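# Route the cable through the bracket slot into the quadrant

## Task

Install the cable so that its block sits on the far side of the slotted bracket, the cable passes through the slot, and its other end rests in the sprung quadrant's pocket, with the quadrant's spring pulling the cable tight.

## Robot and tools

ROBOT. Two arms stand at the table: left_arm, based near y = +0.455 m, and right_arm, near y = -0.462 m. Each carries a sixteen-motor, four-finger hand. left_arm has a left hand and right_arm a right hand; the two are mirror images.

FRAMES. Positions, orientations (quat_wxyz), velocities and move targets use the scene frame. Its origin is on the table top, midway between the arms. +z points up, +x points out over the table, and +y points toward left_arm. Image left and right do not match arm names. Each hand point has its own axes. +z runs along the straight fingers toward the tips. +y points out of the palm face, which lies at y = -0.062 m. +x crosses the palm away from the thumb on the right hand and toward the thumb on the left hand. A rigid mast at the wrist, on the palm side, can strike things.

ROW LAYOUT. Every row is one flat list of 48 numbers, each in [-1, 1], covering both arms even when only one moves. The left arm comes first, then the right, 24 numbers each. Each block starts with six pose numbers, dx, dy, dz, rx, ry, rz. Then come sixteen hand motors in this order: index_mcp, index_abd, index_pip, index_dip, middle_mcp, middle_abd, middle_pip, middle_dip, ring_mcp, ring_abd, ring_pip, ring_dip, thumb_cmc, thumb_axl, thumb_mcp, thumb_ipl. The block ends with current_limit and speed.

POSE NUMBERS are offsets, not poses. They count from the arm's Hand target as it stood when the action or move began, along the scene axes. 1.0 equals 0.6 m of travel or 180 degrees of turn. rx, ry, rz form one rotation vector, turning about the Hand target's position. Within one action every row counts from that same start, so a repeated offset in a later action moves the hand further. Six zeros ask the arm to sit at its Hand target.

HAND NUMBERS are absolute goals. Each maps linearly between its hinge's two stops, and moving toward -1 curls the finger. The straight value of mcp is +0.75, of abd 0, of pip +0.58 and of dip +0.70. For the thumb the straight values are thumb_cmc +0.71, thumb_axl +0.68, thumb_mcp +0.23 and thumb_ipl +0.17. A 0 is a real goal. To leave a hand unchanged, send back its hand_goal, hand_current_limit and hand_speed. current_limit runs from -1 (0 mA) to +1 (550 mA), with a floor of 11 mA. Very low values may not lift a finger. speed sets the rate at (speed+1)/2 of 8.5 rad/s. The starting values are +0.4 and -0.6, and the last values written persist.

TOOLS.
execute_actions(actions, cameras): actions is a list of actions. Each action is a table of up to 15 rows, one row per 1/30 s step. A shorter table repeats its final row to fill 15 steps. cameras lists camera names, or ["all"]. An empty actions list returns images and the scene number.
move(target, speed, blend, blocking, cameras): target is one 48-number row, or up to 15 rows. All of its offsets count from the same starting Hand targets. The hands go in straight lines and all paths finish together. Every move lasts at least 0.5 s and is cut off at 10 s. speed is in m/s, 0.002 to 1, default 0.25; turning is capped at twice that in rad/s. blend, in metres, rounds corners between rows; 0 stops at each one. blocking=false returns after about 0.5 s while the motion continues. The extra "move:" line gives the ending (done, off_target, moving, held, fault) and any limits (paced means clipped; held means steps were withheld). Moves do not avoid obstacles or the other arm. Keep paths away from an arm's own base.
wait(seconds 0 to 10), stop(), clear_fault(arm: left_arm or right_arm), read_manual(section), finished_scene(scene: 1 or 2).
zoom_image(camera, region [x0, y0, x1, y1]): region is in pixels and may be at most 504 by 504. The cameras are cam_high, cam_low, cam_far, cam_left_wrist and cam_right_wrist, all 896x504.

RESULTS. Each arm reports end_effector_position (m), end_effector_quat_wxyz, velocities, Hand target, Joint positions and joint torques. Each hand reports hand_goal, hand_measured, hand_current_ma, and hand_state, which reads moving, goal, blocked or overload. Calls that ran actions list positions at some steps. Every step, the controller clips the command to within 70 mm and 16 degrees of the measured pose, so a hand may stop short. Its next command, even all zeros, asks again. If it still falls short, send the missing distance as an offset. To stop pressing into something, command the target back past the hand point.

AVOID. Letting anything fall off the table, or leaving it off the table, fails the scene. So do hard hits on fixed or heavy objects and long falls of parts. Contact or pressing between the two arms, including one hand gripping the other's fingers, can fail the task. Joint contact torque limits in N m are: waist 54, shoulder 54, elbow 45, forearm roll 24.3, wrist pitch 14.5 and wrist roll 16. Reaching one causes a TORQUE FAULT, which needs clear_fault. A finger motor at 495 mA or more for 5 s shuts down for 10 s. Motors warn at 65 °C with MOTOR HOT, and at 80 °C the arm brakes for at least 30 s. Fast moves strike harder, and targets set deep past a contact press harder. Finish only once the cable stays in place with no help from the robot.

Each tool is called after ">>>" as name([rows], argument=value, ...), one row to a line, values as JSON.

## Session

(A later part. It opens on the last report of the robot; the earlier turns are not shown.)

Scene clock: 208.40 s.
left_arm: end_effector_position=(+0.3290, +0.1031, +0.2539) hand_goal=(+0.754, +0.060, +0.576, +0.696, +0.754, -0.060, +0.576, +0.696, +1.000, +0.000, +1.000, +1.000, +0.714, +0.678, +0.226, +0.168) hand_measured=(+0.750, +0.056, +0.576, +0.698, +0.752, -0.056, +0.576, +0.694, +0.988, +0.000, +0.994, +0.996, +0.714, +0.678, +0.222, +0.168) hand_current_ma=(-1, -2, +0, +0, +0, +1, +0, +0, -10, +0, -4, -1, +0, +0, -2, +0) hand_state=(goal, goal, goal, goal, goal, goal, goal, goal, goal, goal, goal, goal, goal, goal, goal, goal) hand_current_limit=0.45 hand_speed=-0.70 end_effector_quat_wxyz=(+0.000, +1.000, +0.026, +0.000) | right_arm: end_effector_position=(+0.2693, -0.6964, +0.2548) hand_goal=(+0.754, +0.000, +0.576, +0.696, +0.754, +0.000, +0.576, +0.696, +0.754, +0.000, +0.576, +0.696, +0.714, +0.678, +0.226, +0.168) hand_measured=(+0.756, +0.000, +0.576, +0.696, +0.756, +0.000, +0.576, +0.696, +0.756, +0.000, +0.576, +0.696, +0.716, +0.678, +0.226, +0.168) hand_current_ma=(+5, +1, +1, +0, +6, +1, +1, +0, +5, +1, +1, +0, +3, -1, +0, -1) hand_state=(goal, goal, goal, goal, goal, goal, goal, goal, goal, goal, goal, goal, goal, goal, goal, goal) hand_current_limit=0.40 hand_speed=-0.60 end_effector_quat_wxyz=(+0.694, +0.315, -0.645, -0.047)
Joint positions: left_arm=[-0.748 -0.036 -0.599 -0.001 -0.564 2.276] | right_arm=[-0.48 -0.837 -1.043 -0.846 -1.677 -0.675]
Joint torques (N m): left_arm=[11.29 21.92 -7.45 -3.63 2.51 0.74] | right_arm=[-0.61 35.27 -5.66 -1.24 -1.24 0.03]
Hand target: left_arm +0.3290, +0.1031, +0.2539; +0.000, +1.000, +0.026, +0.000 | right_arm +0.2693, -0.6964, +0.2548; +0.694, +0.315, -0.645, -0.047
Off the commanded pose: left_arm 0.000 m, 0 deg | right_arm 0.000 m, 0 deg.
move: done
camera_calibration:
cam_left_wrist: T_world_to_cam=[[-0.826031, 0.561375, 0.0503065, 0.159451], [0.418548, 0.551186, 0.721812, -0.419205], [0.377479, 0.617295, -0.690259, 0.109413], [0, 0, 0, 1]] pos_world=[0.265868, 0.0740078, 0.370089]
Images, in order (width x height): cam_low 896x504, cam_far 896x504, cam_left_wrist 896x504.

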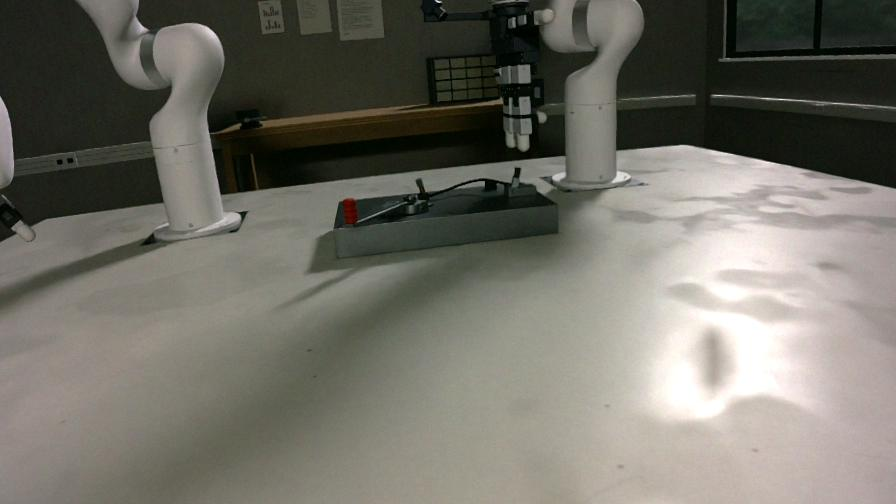

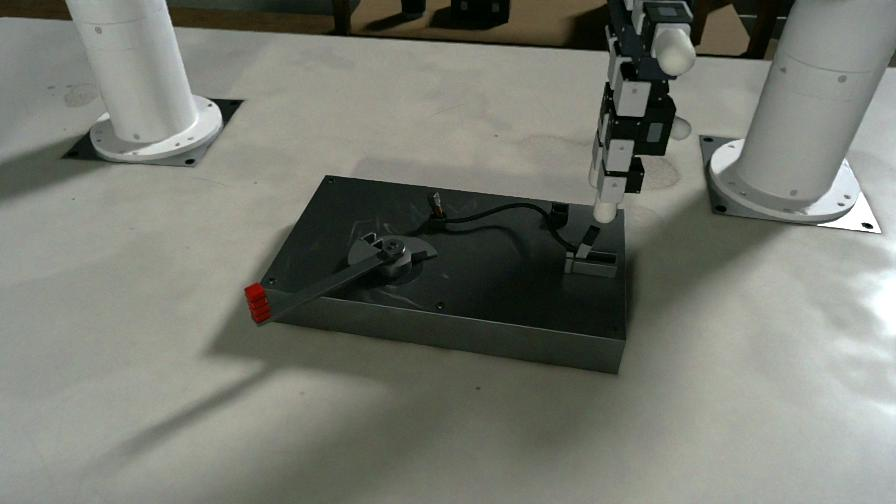

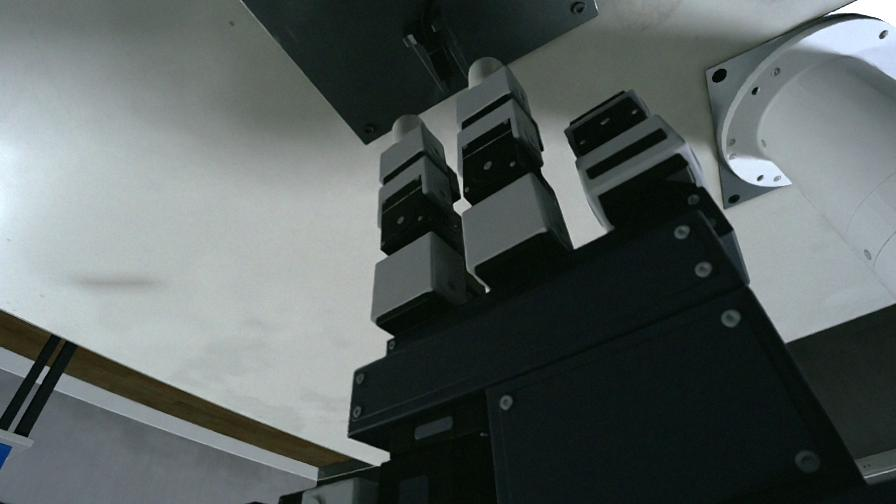

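>>> move([
  [-0.0033,-0.0017,-0.0732,0,0,0,0.754,0.06,0.576,0.696,0.754,-0.06,0.576,0.696,1,0,1,1,0.714,0.678,0.226,0.168,0.45,-0.7,0,0,0,0,0,0,0.754,0,0.576,0.696,0.754,0,0.576,0.696,0.754,0,0.576,0.696,0.714,0.678,0.226,0.168,0.4,-0.6],
  [-0.0033,-0.0017,-0.0732,0,0,0,0.754,-0.36,0.576,0.696,0.754,0.36,0.576,0.696,1,0,1,1,0.714,0.678,0.226,0.168,0.6,-0.85,0,0,0,0,0,0,0.754,0,0.576,0.696,0.754,0,0.576,0.696,0.754,0,0.576,0.696,0.714,0.678,0.226,0.168,0.4,-0.6],
], speed=0.08)

>>> wait(seconds=0.5, cameras=["cam_low","cam_left_wrist","cam_far"])

>>> zoom_image(camera="cam_far", region=[550, 200, 630, 280])

>>> zoom_image(camera="cam_left_wrist", region=[390, 30, 470, 110])

>>> zoom_image(camera="cam_low", region=[490, 150, 550, 210])

Scene clock: 214.83 s.
left_arm: end_effector_position=(+0.3270, +0.1021, +0.2100) hand_goal=(+0.754, -0.360, +0.576, +0.696, +0.754, +0.360, +0.576, +0.696, +1.000, +0.000, +1.000, +1.000, +0.714, +0.678, +0.226, +0.168) hand_measured=(+0.752, -0.082, +0.576, +0.698, +0.750, +0.090, +0.574, +0.694, +0.988, +0.000, +0.994, +0.996, +0.714, +0.678, +0.222, +0.168) hand_current_ma=(-1, +440, +0, +0, -2, -440, +0, +0, -10, +0, -4, -1, +0, +0, -2, +0) hand_state=(goal, blocked, goal, goal, goal, blocked, goal, goal, goal, goal, goal, goal, goal, goal, goal, goal) hand_current_limit=0.60 hand_speed=-0.85 end_effector_quat_wxyz=(+0.000, +1.000, +0.026, +0.000) | right_arm: end_effector_position=(+0.2693, -0.6964, +0.2548) hand_goal=(+0.754, +0.000, +0.576, +0.696, +0.754, +0.000, +0.576, +0.696, +0.754, +0.000, +0.576, +0.696, +0.714, +0.678, +0.226, +0.168) hand_measured=(+0.756, +0.000, +0.576, +0.696, +0.756, +0.000, +0.576, +0.696, +0.756, +0.000, +0.576, +0.696, +0.716, +0.678, +0.226, +0.168) hand_current_ma=(+5, +1, +1, +0, +6, +1, +1, +0, +5, +1, +1, +0, +3, -1, +0, -1) hand_state=(goal, goal, goal, goal, goal, goal, goal, goal, goal, goal, goal, goal, goal, goal, goal, goal) hand_current_limit=0.40 hand_speed=-0.60 end_effector_quat_wxyz=(+0.694, +0.315, -0.645, -0.047)
Joint positions: left_arm=[-0.754 -0.128 -0.57 -0.002 -0.442 2.271] | right_arm=[-0.48 -0.837 -1.043 -0.846 -1.677 -0.675]
Joint torques (N m): left_arm=[-12.24 3.45 -7 -3.33 2.46 -1] | right_arm=[0.48 34.12 -6.48 -1.88 -1.23 0.1]
Hand target: left_arm +0.3270, +0.1021, +0.2100; +0.000, +1.000, +0.026, +0.000 | right_arm +0.2693, -0.6964, +0.2548; +0.694, +0.315, -0.645, -0.047
Off the commanded pose: left_arm 0.000 m, 0 deg | right_arm 0.000 m, 0 deg.
move: done

Scene clock: 215.33 s.
left_arm: end_effector_position=(+0.3270, +0.1021, +0.2100) hand_goal=(+0.754, -0.360, +0.576, +0.696, +0.754, +0.360, +0.576, +0.696, +1.000, +0.000, +1.000, +1.000, +0.714, +0.678, +0.226, +0.168) hand_measured=(+0.752, -0.082, +0.576, +0.698, +0.750, +0.090, +0.574, +0.694, +0.988, +0.000, +0.994, +0.996, +0.714, +0.678, +0.222, +0.168) hand_current_ma=(-1, +440, +0, +0, -2, -440, +0, +0, -10, +0, -4, -1, +0, +0, -2, +0) hand_state=(goal, blocked, goal, goal, goal, blocked, goal, goal, goal, goal, goal, goal, goal, goal, goal, goal) hand_current_limit=0.60 hand_speed=-0.85 end_effector_quat_wxyz=(+0.000, +1.000, +0.026, +0.000) | right_arm: end_effector_position=(+0.2693, -0.6964, +0.2548) hand_goal=(+0.754, +0.000, +0.576, +0.696, +0.754, +0.000, +0.576, +0.696, +0.754, +0.000, +0.576, +0.696, +0.714, +0.678, +0.226, +0.168) hand_measured=(+0.756, +0.000, +0.576, +0.696, +0.756, +0.000, +0.576, +0.696, +0.756, +0.000, +0.576, +0.696, +0.716, +0.678, +0.226, +0.168) hand_current_ma=(+5, +1, +1, +0, +6, +1, +1, +0, +5, +1, +1, +0, +3, -1, +0, -1) hand_state=(goal, goal, goal, goal, goal, goal, goal, goal, goal, goal, goal, goal, goal, goal, goal, goal) hand_current_limit=0.40 hand_speed=-0.60 end_effector_quat_wxyz=(+0.694, +0.315, -0.645, -0.047)
Joint positions: left_arm=[-0.754 -0.128 -0.57 -0.002 -0.442 2.271] | right_arm=[-0.48 -0.837 -1.043 -0.846 -1.677 -0.675]
Joint torques (N m): left_arm=[-12.48 4.26 -6.8 -3.8 2.25 -1] | right_arm=[0.4 36.32 -6.42 -1.58 -1.2 -0.04]
Hand target: left_arm +0.3270, +0.1021, +0.2100; +0.000, +1.000, +0.026, +0.000 | right_arm +0.2693, -0.6964, +0.2548; +0.694, +0.315, -0.645, -0.047
Off the commanded pose: left_arm 0.000 m, 0 deg | right_arm 0.000 m, 0 deg.
wait: 0.50 s; at rest by 0.17 s
camera_calibration:
cam_left_wrist: T_world_to_cam=[[-0.826029, 0.561378, 0.0503038, 0.160574], [0.418576, 0.55123, 0.721762, -0.386051], [0.377452, 0.617252, -0.690311, 0.0804415], [0, 0, 0, 1]] pos_world=[0.263867, 0.0730076, 0.326089]
Images, in order (width x height): cam_low 896x504, cam_far 896x504, cam_left_wrist 896x504.

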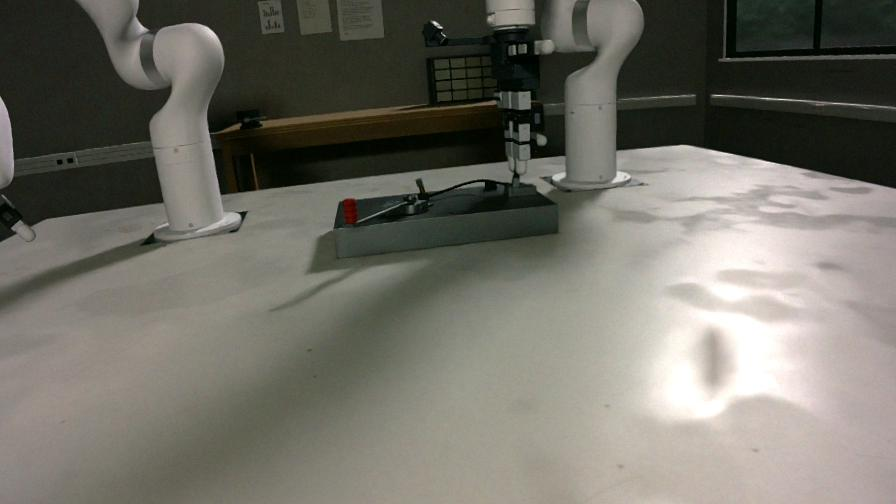

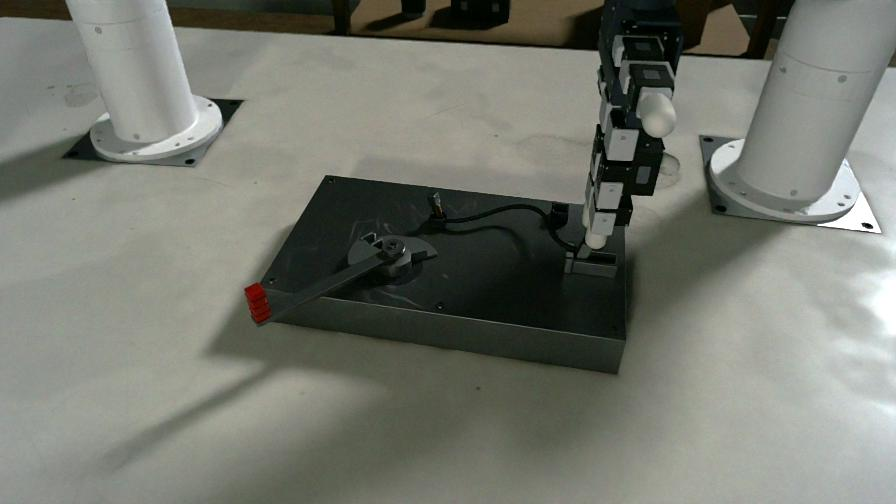

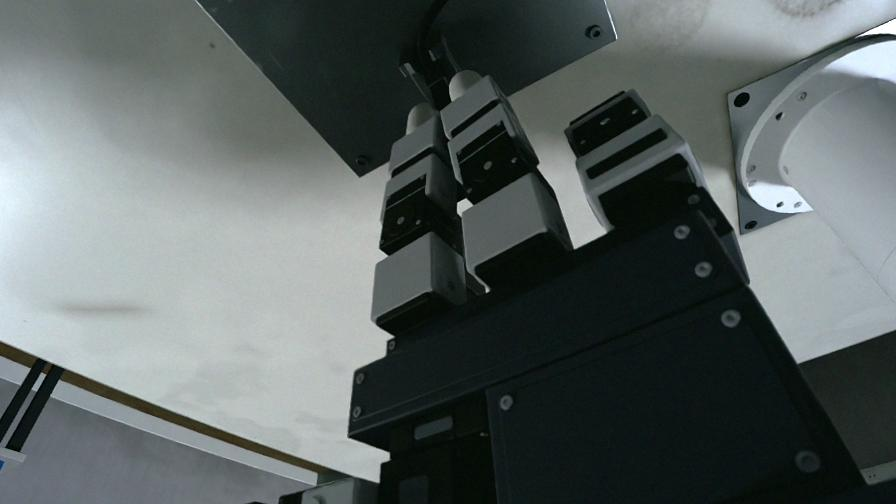

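Scaled by 6.300 from the camera's 896x504 image, which has a finer 1280x720 frame.

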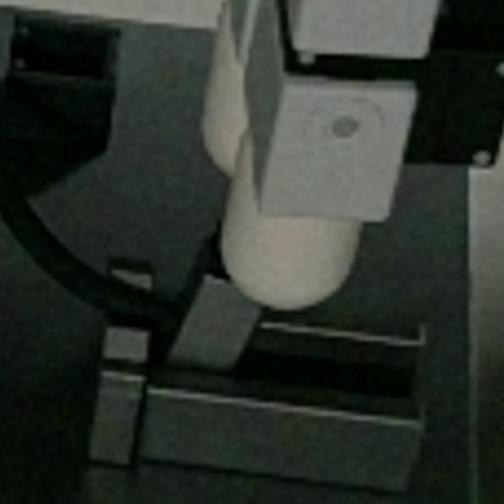

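Scaled by 6.300 from the camera's 896x504 image, which has a finer 1280x720 frame.

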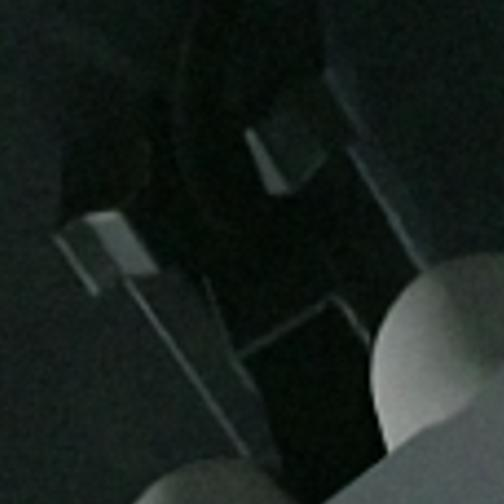

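Scaled by 8.400 from the camera's 896x504 image, which has a finer 1280x720 frame.

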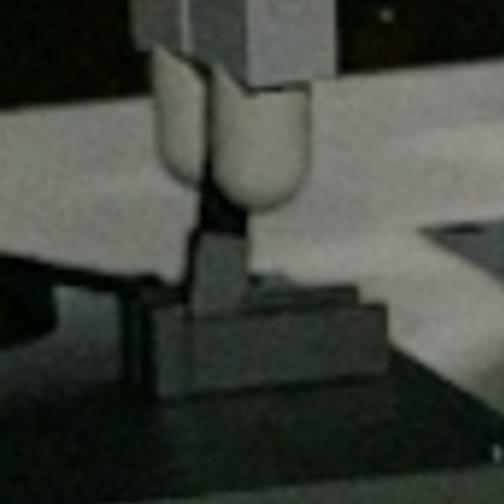

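>>> move([
  [0.002,-0.012,-0.004,0.03,0,0,0.754,-0.36,0.576,0.696,0.754,0.36,0.576,0.696,1,0,1,1,0.714,0.678,0.226,0.168,0.6,-0.85,0,0,0,0,0,0,0.754,0,0.576,0.696,0.754,0,0.576,0.696,0.754,0,0.576,0.696,0.714,0.678,0.226,0.168,0.4,-0.6],
  [0.002,-0.024,-0.0167,0.055,0,0,0.754,-0.36,0.576,0.696,0.754,0.36,0.576,0.696,1,0,1,1,0.714,0.678,0.226,0.168,0.6,-0.85,0,0,0,0,0,0,0.754,0,0.576,0.696,0.754,0,0.576,0.696,0.754,0,0.576,0.696,0.714,0.678,0.226,0.168,0.4,-0.6],
], speed=0.04, cameras=["cam_low","cam_left_wrist","cam_far"])

>>> zoom_image(camera="cam_far", region=[550, 200, 630, 280])

>>> zoom_image(camera="cam_left_wrist", region=[390, 30, 470, 110])

>>> zoom_image(camera="cam_low", region=[490, 150, 550, 210])

Scene clock: 220.87 s.
left_arm: end_effector_position=(+0.3282, +0.0877, +0.1999) hand_goal=(+0.754, -0.360, +0.576, +0.696, +0.754, +0.360, +0.576, +0.696, +1.000, +0.000, +1.000, +1.000, +0.714, +0.678, +0.226, +0.168) hand_measured=(+0.752, -0.082, +0.576, +0.698, +0.748, +0.090, +0.574, +0.694, +0.988, +0.000, +0.994, +0.996, +0.714, +0.678, +0.222, +0.168) hand_current_ma=(-1, +440, +0, +0, -3, -440, -1, +0, -10, +0, -4, -1, +0, +0, -2, +0) hand_state=(goal, blocked, goal, goal, goal, blocked, goal, goal, goal, goal, goal, goal, goal, goal, goal, goal) hand_current_limit=0.60 hand_speed=-0.85 end_effector_quat_wxyz=(-0.086, +0.996, +0.026, +0.002) | right_arm: end_effector_position=(+0.2693, -0.6964, +0.2548) hand_goal=(+0.754, +0.000, +0.576, +0.696, +0.754, +0.000, +0.576, +0.696, +0.754, +0.000, +0.576, +0.696, +0.714, +0.678, +0.226, +0.168) hand_measured=(+0.756, +0.000, +0.576, +0.696, +0.756, +0.000, +0.576, +0.696, +0.756, +0.000, +0.576, +0.696, +0.716, +0.678, +0.226, +0.168) hand_current_ma=(+5, +1, +1, +0, +6, +1, +1, +0, +5, +1, +1, +0, +3, -1, +0, -1) hand_state=(goal, goal, goal, goal, goal, goal, goal, goal, goal, goal, goal, goal, goal, goal, goal, goal) hand_current_limit=0.40 hand_speed=-0.60 end_effector_quat_wxyz=(+0.694, +0.315, -0.645, -0.047)
Joint positions: left_arm=[-0.841 -0.218 -0.682 0.185 -0.609 2.023] | right_arm=[-0.48 -0.837 -1.043 -0.846 -1.677 -0.675]
Joint torques (N m): left_arm=[-13.56 4.98 -17.35 2.69 -2.62 -0.92] | right_arm=[-0.49 35.61 -6.52 -1.59 -1.2 0.05]
Hand target: left_arm +0.3282, +0.0877, +0.1999; -0.086, +0.996, +0.026, +0.002 | right_arm +0.2693, -0.6964, +0.2548; +0.694, +0.315, -0.645, -0.047
Off the commanded pose: left_arm 0.000 m, 0 deg | right_arm 0.000 m, 0 deg.
move: done
camera_calibration:
cam_left_wrist: T_world_to_cam=[[-0.826046, 0.544365, 0.145993, 0.152523], [0.418537, 0.41901, 0.805765, -0.376615], [0.377458, 0.726703, -0.573958, 0.0491463], [0, 0, 0, 1]] pos_world=[0.265068, 0.0390623, 0.309404]
Images, in order (width x height): cam_low 896x504, cam_far 896x504, cam_left_wrist 896x504.

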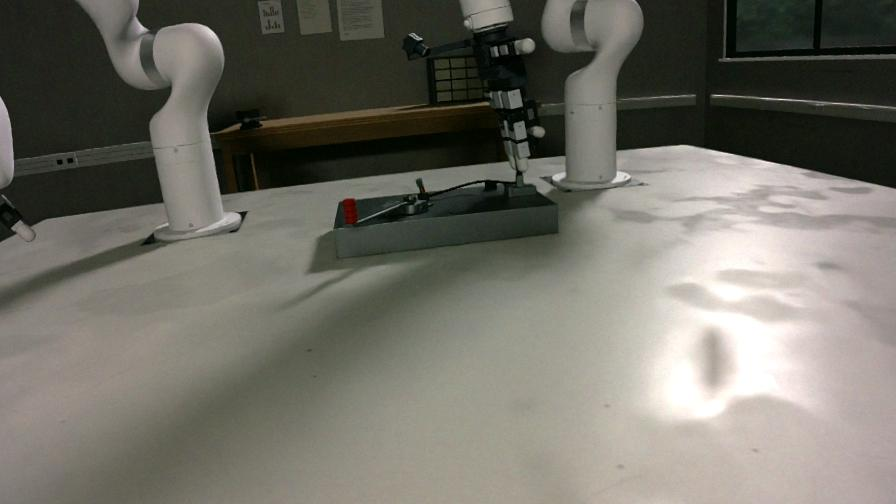

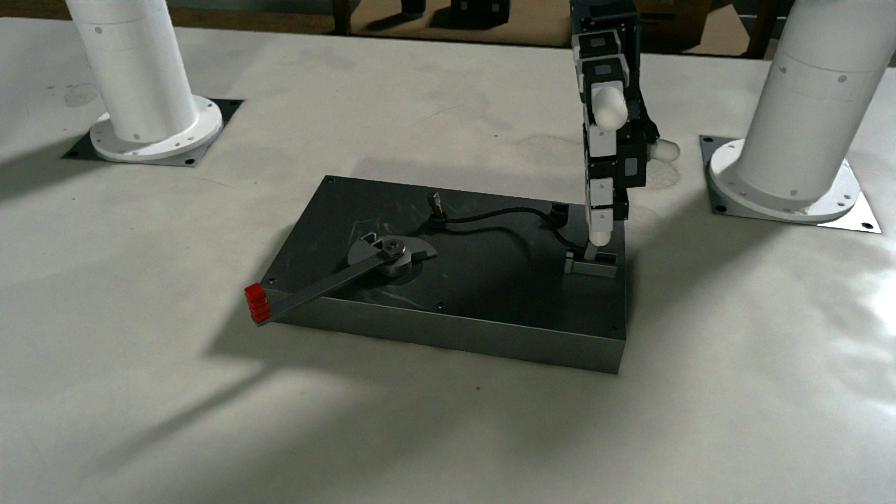

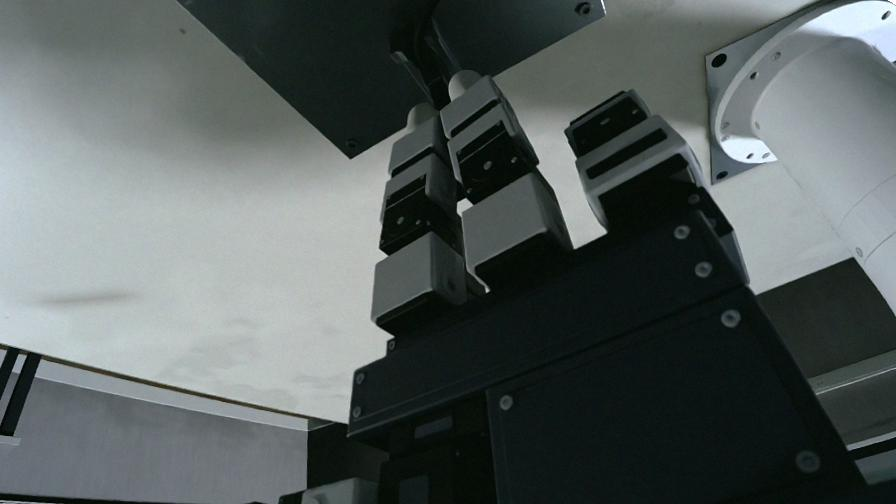

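Scaled by 6.300 from the camera's 896x504 image, which has a finer 1280x720 frame.

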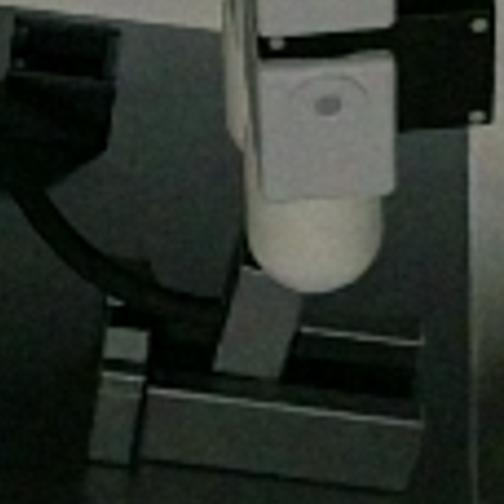

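Scaled by 6.300 from the camera's 896x504 image, which has a finer 1280x720 frame.

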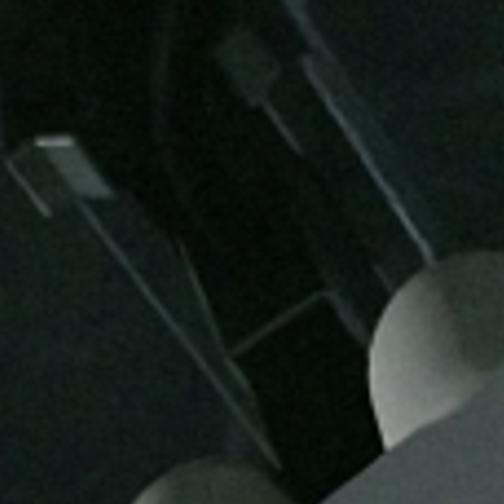

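Scaled by 8.400 from the camera's 896x504 image, which has a finer 1280x720 frame.

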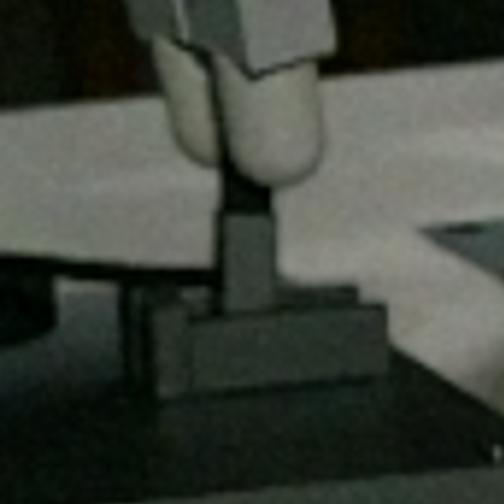

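>>> move([
  [0.0263,-0.0033,0.0017,0,0.0389,0,0.754,-0.36,0.576,0.696,0.754,0.36,0.576,0.696,1,0,1,1,0.714,0.678,0.226,0.168,0.6,-0.85,0,0,0,0,0,0,0.754,0,0.576,0.696,0.754,0,0.576,0.696,0.754,0,0.576,0.696,0.714,0.678,0.226,0.168,0.4,-0.6],
], speed=0.04, cameras=["cam_low","cam_left_wrist","cam_far"])

>>> zoom_image(camera="cam_far", region=[550, 200, 630, 280])

>>> zoom_image(camera="cam_left_wrist", region=[390, 30, 470, 110])

>>> zoom_image(camera="cam_low", region=[490, 150, 550, 210])

Scene clock: 225.87 s.
left_arm: end_effector_position=(+0.3440, +0.0857, +0.2010) hand_goal=(+0.754, -0.360, +0.576, +0.696, +0.754, +0.360, +0.576, +0.696, +1.000, +0.000, +1.000, +1.000, +0.714, +0.678, +0.226, +0.168) hand_measured=(+0.752, -0.082, +0.576, +0.698, +0.748, +0.090, +0.574, +0.694, +0.988, +0.000, +0.994, +0.996, +0.714, +0.678, +0.222, +0.168) hand_current_ma=(-1, +440, +0, +0, -4, -440, -1, +0, -10, +0, -4, -1, +0, +0, -2, +0) hand_state=(goal, blocked, goal, goal, goal, blocked, goal, goal, goal, goal, goal, goal, goal, goal, goal, goal) hand_current_limit=0.60 hand_speed=-0.85 end_effector_quat_wxyz=(-0.087, +0.994, +0.021, -0.059) | right_arm: end_effector_position=(+0.2693, -0.6964, +0.2548) hand_goal=(+0.754, +0.000, +0.576, +0.696, +0.754, +0.000, +0.576, +0.696, +0.754, +0.000, +0.576, +0.696, +0.714, +0.678, +0.226, +0.168) hand_measured=(+0.756, +0.000, +0.576, +0.696, +0.756, +0.000, +0.576, +0.696, +0.756, +0.000, +0.576, +0.696, +0.716, +0.678, +0.226, +0.168) hand_current_ma=(+5, +1, +1, +0, +6, +1, +1, +0, +5, +1, +1, +0, +3, -1, +0, -1) hand_state=(goal, goal, goal, goal, goal, goal, goal, goal, goal, goal, goal, goal, goal, goal, goal, goal) hand_current_limit=0.40 hand_speed=-0.60 end_effector_quat_wxyz=(+0.694, +0.315, -0.645, -0.047)
Joint positions: left_arm=[-0.765 -0.277 -0.766 0.041 -0.699 2.235] | right_arm=[-0.48 -0.837 -1.043 -0.846 -1.677 -0.675]
Joint torques (N m): left_arm=[11.53 7.3 -17.72 -3.71 -2.86 0.65] | right_arm=[0.58 34.47 -5.81 -1.49 -1.2 0.04]
Hand target: left_arm +0.3440, +0.0857, +0.2010; -0.087, +0.994, +0.021, -0.059 | right_arm +0.2693, -0.6964, +0.2548; +0.694, +0.315, -0.645, -0.047
Off the commanded pose: left_arm 0.000 m, 0 deg | right_arm 0.000 m, 0 deg.
move: done
camera_calibration:
cam_left_wrist: T_world_to_cam=[[-0.802078, 0.544397, 0.245565, 0.138255], [0.513593, 0.418919, 0.748819, -0.404465], [0.304783, 0.726732, -0.615604, 0.0785847], [0, 0, 0, 1]] pos_world=[0.29467, 0.0370625, 0.317298]
Images, in order (width x height): cam_low 896x504, cam_far 896x504, cam_left_wrist 896x504.

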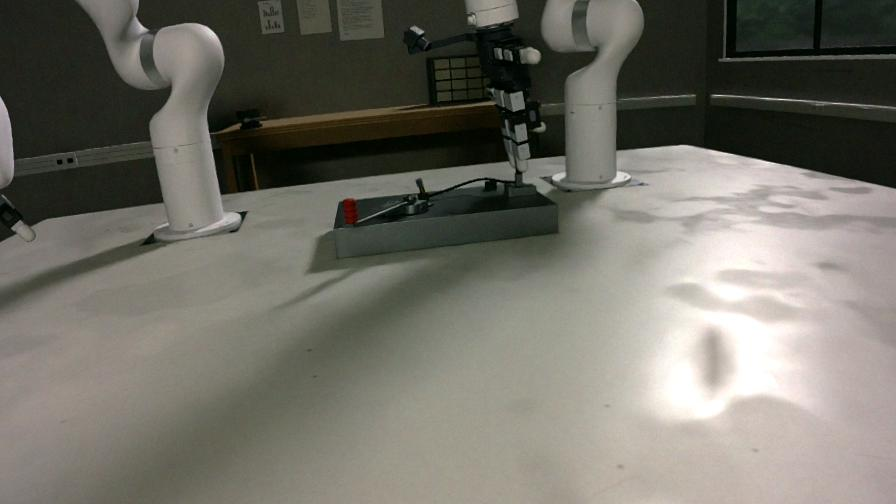

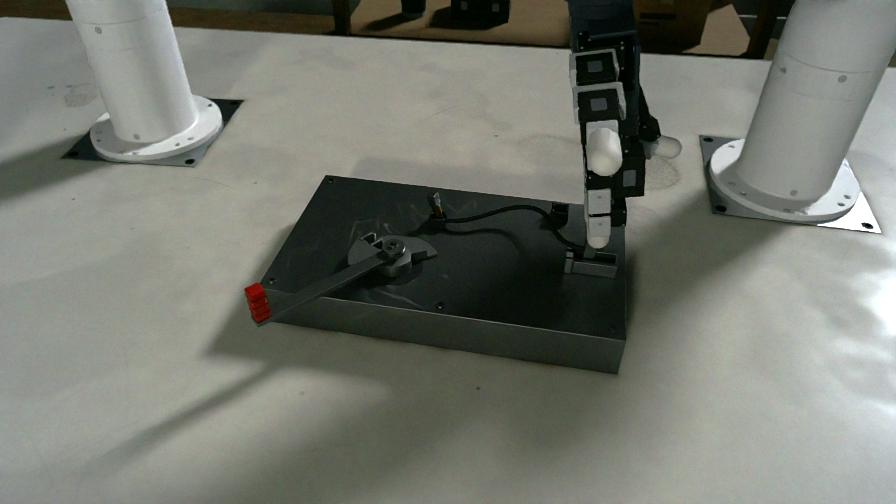

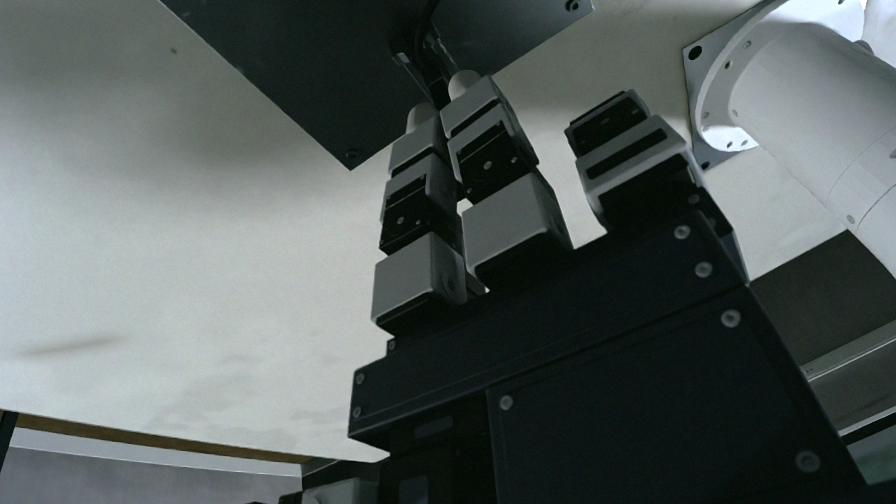

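Scaled by 6.300 from the camera's 896x504 image, which has a finer 1280x720 frame.

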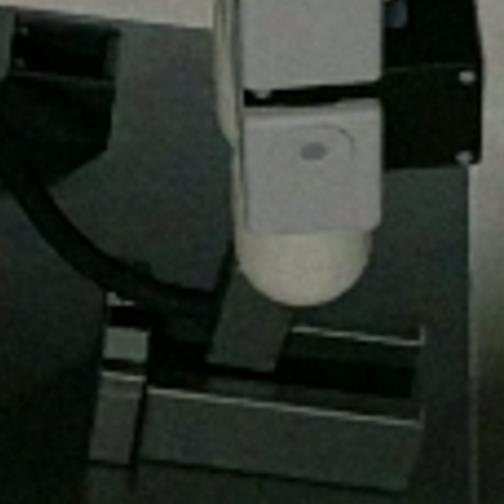

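Scaled by 6.300 from the camera's 896x504 image, which has a finer 1280x720 frame.

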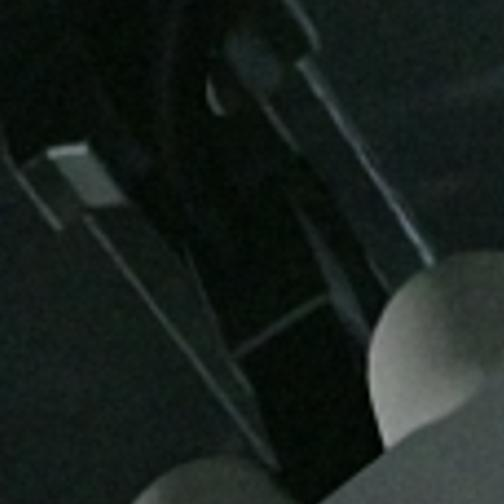

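Scaled by 8.400 from the camera's 896x504 image, which has a finer 1280x720 frame.

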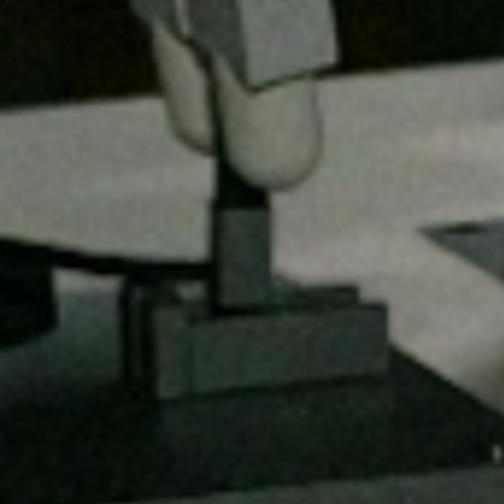

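>>> move([
  [0,0,-0.01,0,0,0,0.754,-0.36,0.576,0.696,0.754,0.36,0.576,0.696,1,0,1,1,0.714,0.678,0.226,0.168,0.6,-0.85,0,0,0,0,0,0,0.754,0,0.576,0.696,0.754,0,0.576,0.696,0.754,0,0.576,0.696,0.714,0.678,0.226,0.168,0.4,-0.6],
], speed=0.03, cameras=["cam_low","cam_left_wrist","cam_far"])

>>> zoom_image(camera="cam_far", region=[550, 200, 630, 280])

>>> zoom_image(camera="cam_left_wrist", region=[390, 30, 470, 110])

>>> zoom_image(camera="cam_low", region=[490, 150, 550, 210])

Scene clock: 227.60 s.
left_arm: end_effector_position=(+0.3440, +0.0857, +0.1950) hand_goal=(+0.754, -0.360, +0.576, +0.696, +0.754, +0.360, +0.576, +0.696, +1.000, +0.000, +1.000, +1.000, +0.714, +0.678, +0.226, +0.168) hand_measured=(+0.752, -0.082, +0.576, +0.698, +0.748, +0.090, +0.574, +0.694, +0.988, +0.000, +0.994, +0.996, +0.714, +0.678, +0.222, +0.168) hand_current_ma=(-1, +440, +0, +0, -3, -440, -1, +0, -10, +0, -4, -1, +0, +0, -2, +0) hand_state=(goal, blocked, goal, goal, goal, blocked, goal, goal, goal, goal, goal, goal, goal, goal, goal, goal) hand_current_limit=0.60 hand_speed=-0.85 end_effector_quat_wxyz=(-0.087, +0.994, +0.021, -0.059) | right_arm: end_effector_position=(+0.2693, -0.6964, +0.2548) hand_goal=(+0.754, +0.000, +0.576, +0.696, +0.754, +0.000, +0.576, +0.696, +0.754, +0.000, +0.576, +0.696, +0.714, +0.678, +0.226, +0.168) hand_measured=(+0.756, +0.000, +0.576, +0.696, +0.756, +0.000, +0.576, +0.696, +0.756, +0.000, +0.576, +0.696, +0.716, +0.678, +0.226, +0.168) hand_current_ma=(+5, +1, +1, +0, +6, +1, +1, +0, +5, +1, +1, +0, +3, -1, +0, -1) hand_state=(goal, goal, goal, goal, goal, goal, goal, goal, goal, goal, goal, goal, goal, goal, goal, goal) hand_current_limit=0.40 hand_speed=-0.60 end_effector_quat_wxyz=(+0.694, +0.315, -0.645, -0.047)
Joint positions: left_arm=[-0.764 -0.288 -0.764 0.042 -0.685 2.234] | right_arm=[-0.48 -0.837 -1.043 -0.846 -1.677 -0.675]
Joint torques (N m): left_arm=[13.19 6.19 -6.26 3.56 2.35 -1.05] | right_arm=[0.78 35.56 -6.86 -1.41 -1.35 0.14]
Hand target: left_arm +0.3440, +0.0857, +0.1950; -0.087, +0.994, +0.021, -0.059 | right_arm +0.2693, -0.6964, +0.2548; +0.694, +0.315, -0.645, -0.047
Off the commanded pose: left_arm 0.000 m, 0 deg | right_arm 0.000 m, 0 deg.
move: done
camera_calibration:
cam_left_wrist: T_world_to_cam=[[-0.802062, 0.544372, 0.245675, 0.13969], [0.513673, 0.418912, 0.748768, -0.399979], [0.304692, 0.726754, -0.615622, 0.0749225], [0, 0, 0, 1]] pos_world=[0.29467, 0.0370626, 0.311297]
Images, in order (width x height): cam_low 896x504, cam_far 896x504, cam_left_wrist 896x504.

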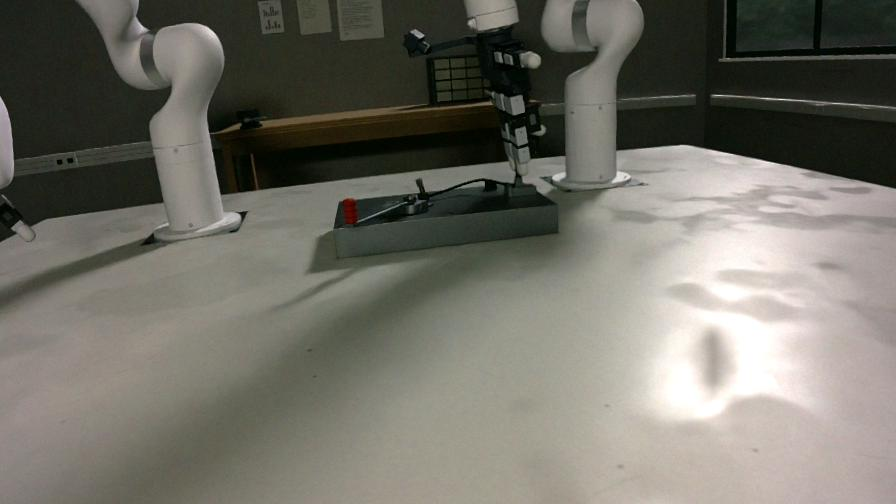

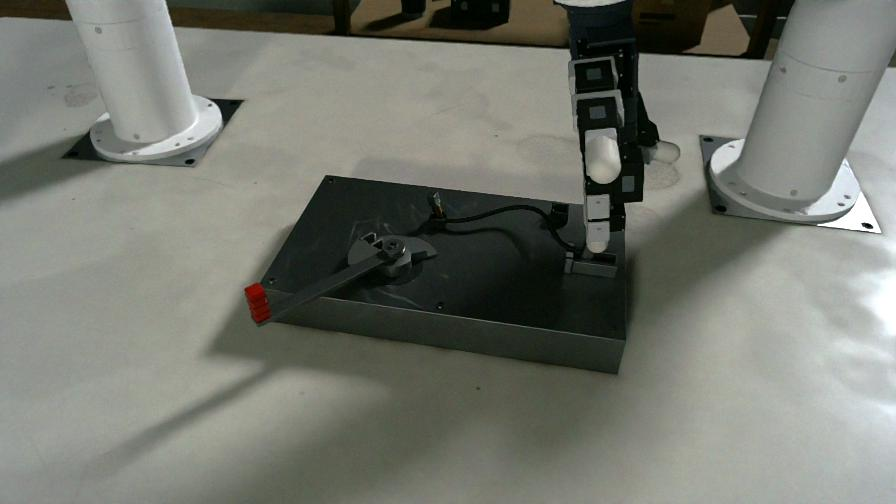

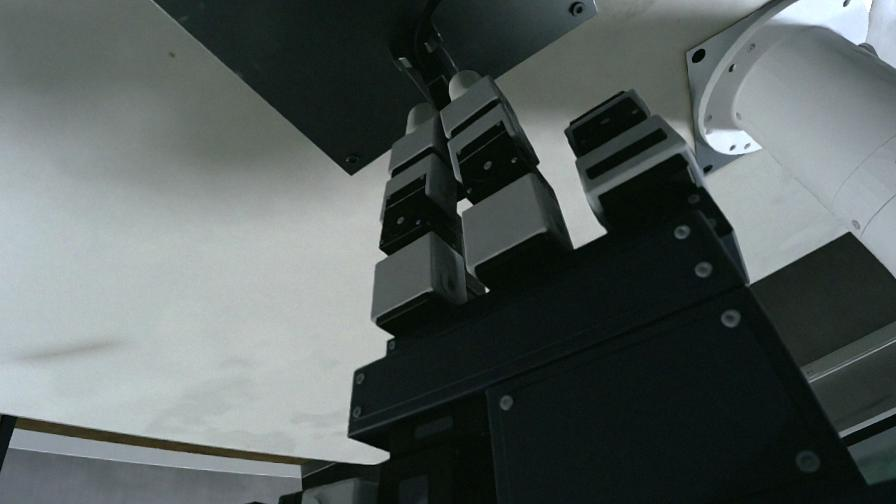

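Scaled by 6.300 from the camera's 896x504 image, which has a finer 1280x720 frame.

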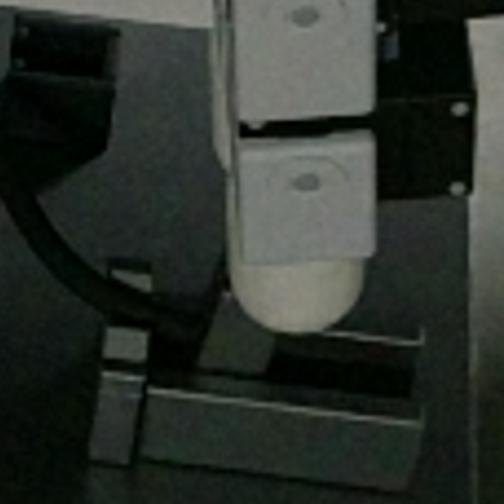

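Scaled by 6.300 from the camera's 896x504 image, which has a finer 1280x720 frame.

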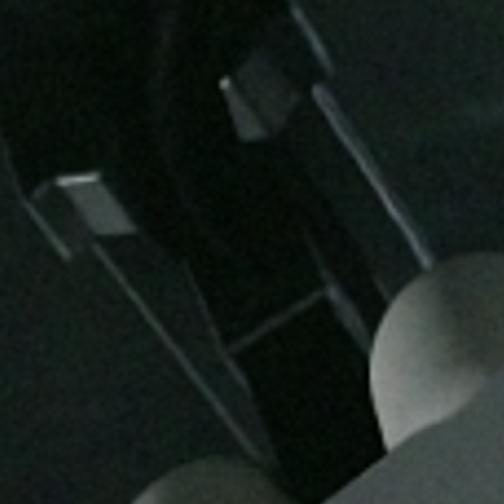

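Scaled by 8.400 from the camera's 896x504 image, which has a finer 1280x720 frame.

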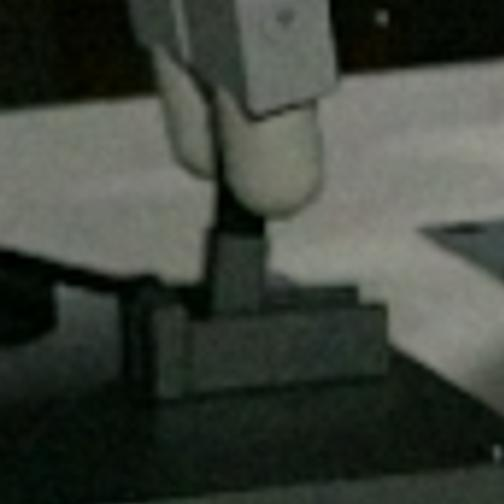

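>>> move([
  [0,0,-0.01,0,0,0,0.754,-0.36,0.576,0.696,0.754,0.36,0.576,0.696,1,0,1,1,0.714,0.678,0.226,0.168,0.6,-0.85,0,0,0,0,0,0,0.754,0,0.576,0.696,0.754,0,0.576,0.696,0.754,0,0.576,0.696,0.714,0.678,0.226,0.168,0.4,-0.6],
], speed=0.03, cameras=["cam_low","cam_left_wrist","cam_far"])

>>> zoom_image(camera="cam_far", region=[550, 200, 630, 280])

>>> zoom_image(camera="cam_left_wrist", region=[390, 30, 470, 110])

>>> zoom_image(camera="cam_low", region=[490, 150, 550, 210])

Scene clock: 229.77 s.
left_arm: end_effector_position=(+0.3440, +0.0857, +0.1890) hand_goal=(+0.754, -0.360, +0.576, +0.696, +0.754, +0.360, +0.576, +0.696, +1.000, +0.000, +1.000, +1.000, +0.714, +0.678, +0.226, +0.168) hand_measured=(+0.750, -0.082, +0.576, +0.696, +0.748, +0.090, +0.574, +0.694, +0.988, +0.000, +0.994, +0.996, +0.714, +0.678, +0.222, +0.168) hand_current_ma=(-3, +440, +0, +0, -3, -440, -1, +0, -10, +0, -4, -1, +0, +0, -2, +0) hand_state=(goal, blocked, goal, goal, goal, blocked, goal, goal, goal, goal, goal, goal, goal, goal, goal, goal) hand_current_limit=0.60 hand_speed=-0.85 end_effector_quat_wxyz=(-0.087, +0.994, +0.021, -0.059) | right_arm: end_effector_position=(+0.2693, -0.6964, +0.2548) hand_goal=(+0.754, +0.000, +0.576, +0.696, +0.754, +0.000, +0.576, +0.696, +0.754, +0.000, +0.576, +0.696, +0.714, +0.678, +0.226, +0.168) hand_measured=(+0.756, +0.000, +0.576, +0.696, +0.756, +0.000, +0.576, +0.696, +0.756, +0.000, +0.576, +0.696, +0.716, +0.678, +0.226, +0.168) hand_current_ma=(+5, +1, +1, +0, +6, +1, +1, +0, +5, +1, +1, +0, +3, -1, +0, -1) hand_state=(goal, goal, goal, goal, goal, goal, goal, goal, goal, goal, goal, goal, goal, goal, goal, goal) hand_current_limit=0.40 hand_speed=-0.60 end_effector_quat_wxyz=(+0.694, +0.315, -0.645, -0.047)
Joint positions: left_arm=[-0.764 -0.3 -0.761 0.043 -0.671 2.233] | right_arm=[-0.48 -0.837 -1.043 -0.846 -1.677 -0.675]
Joint torques (N m): left_arm=[12.68 7.89 -6.86 3.3 2.18 -1] | right_arm=[0.06 35.3 -6.23 -1.57 -1.28 0.19]
Hand target: left_arm +0.3440, +0.0857, +0.1890; -0.087, +0.994, +0.021, -0.059 | right_arm +0.2693, -0.6964, +0.2548; +0.694, +0.315, -0.645, -0.047
Off the commanded pose: left_arm 0.000 m, 0 deg | right_arm 0.000 m, 0 deg.
move: done
camera_calibration:
cam_left_wrist: T_world_to_cam=[[-0.802062, 0.544372, 0.245675, 0.141164], [0.513673, 0.418912, 0.748768, -0.395487], [0.304692, 0.726754, -0.615622, 0.0712288], [0, 0, 0, 1]] pos_world=[0.29467, 0.0370626, 0.305297]
Images, in order (width x height): cam_low 896x504, cam_far 896x504, cam_left_wrist 896x504.

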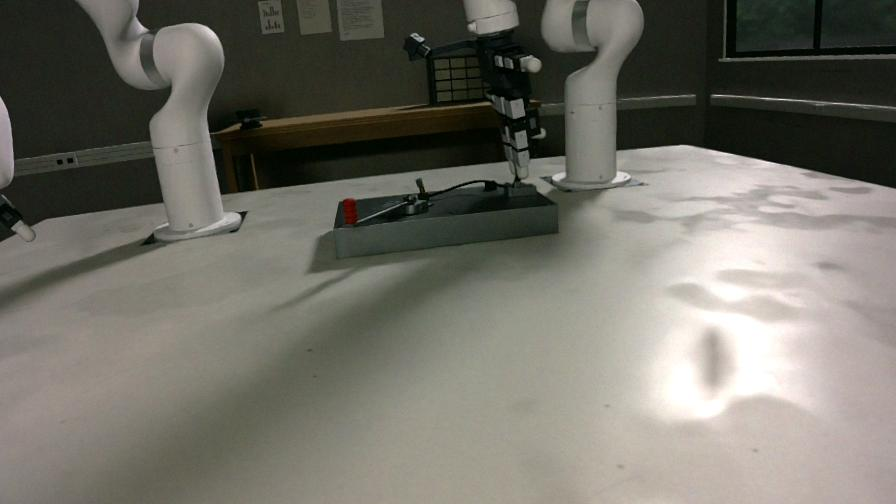

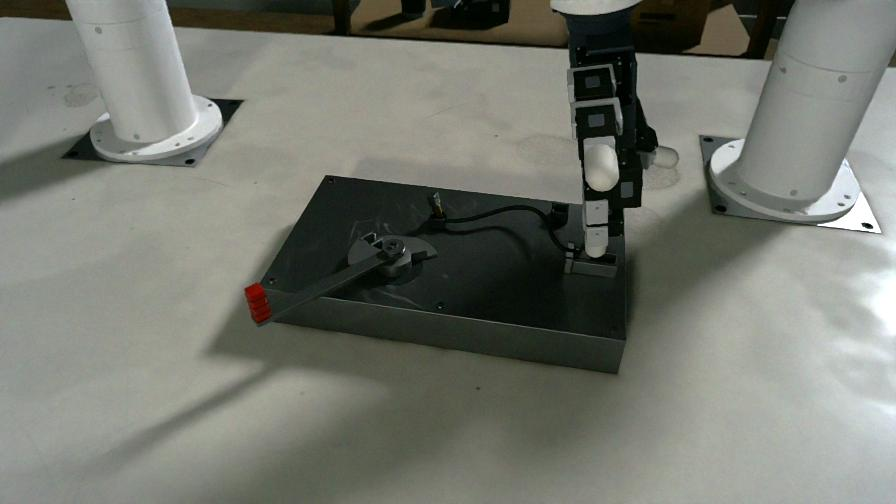

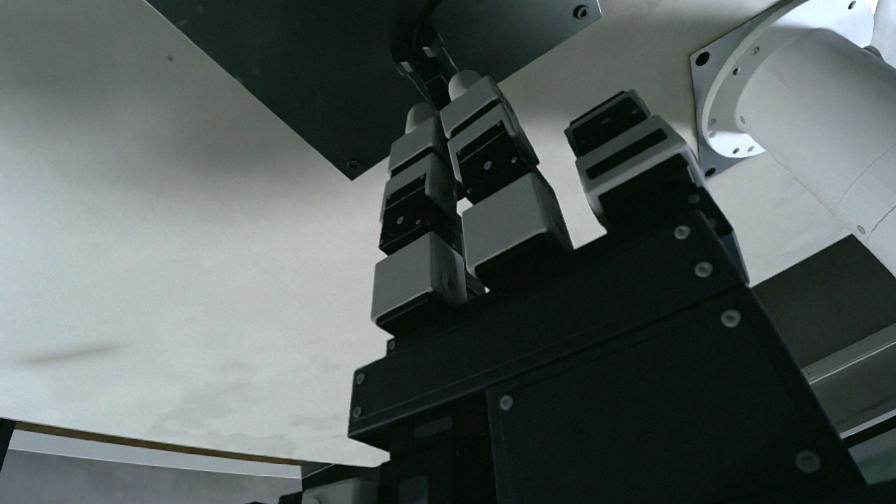

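Scaled by 6.300 from the camera's 896x504 image, which has a finer 1280x720 frame.

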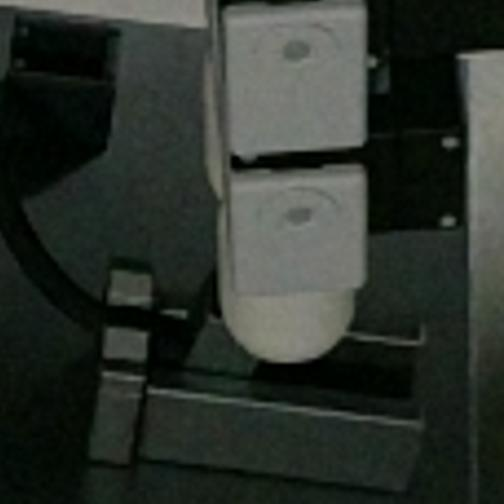

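Scaled by 6.300 from the camera's 896x504 image, which has a finer 1280x720 frame.

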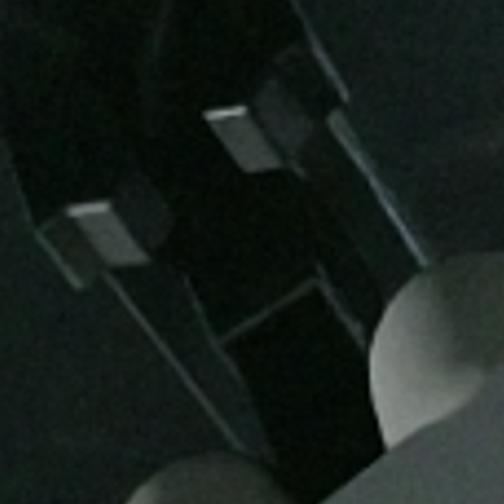

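Scaled by 8.400 from the camera's 896x504 image, which has a finer 1280x720 frame.

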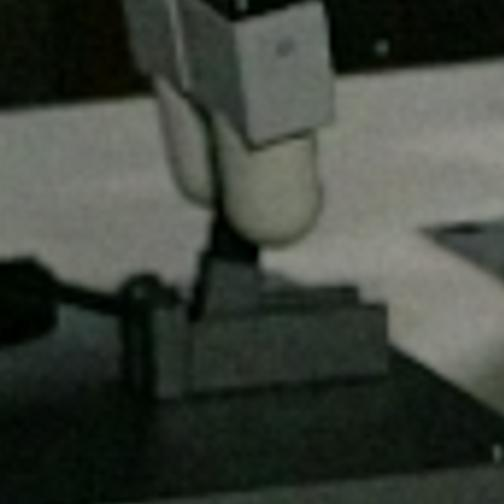

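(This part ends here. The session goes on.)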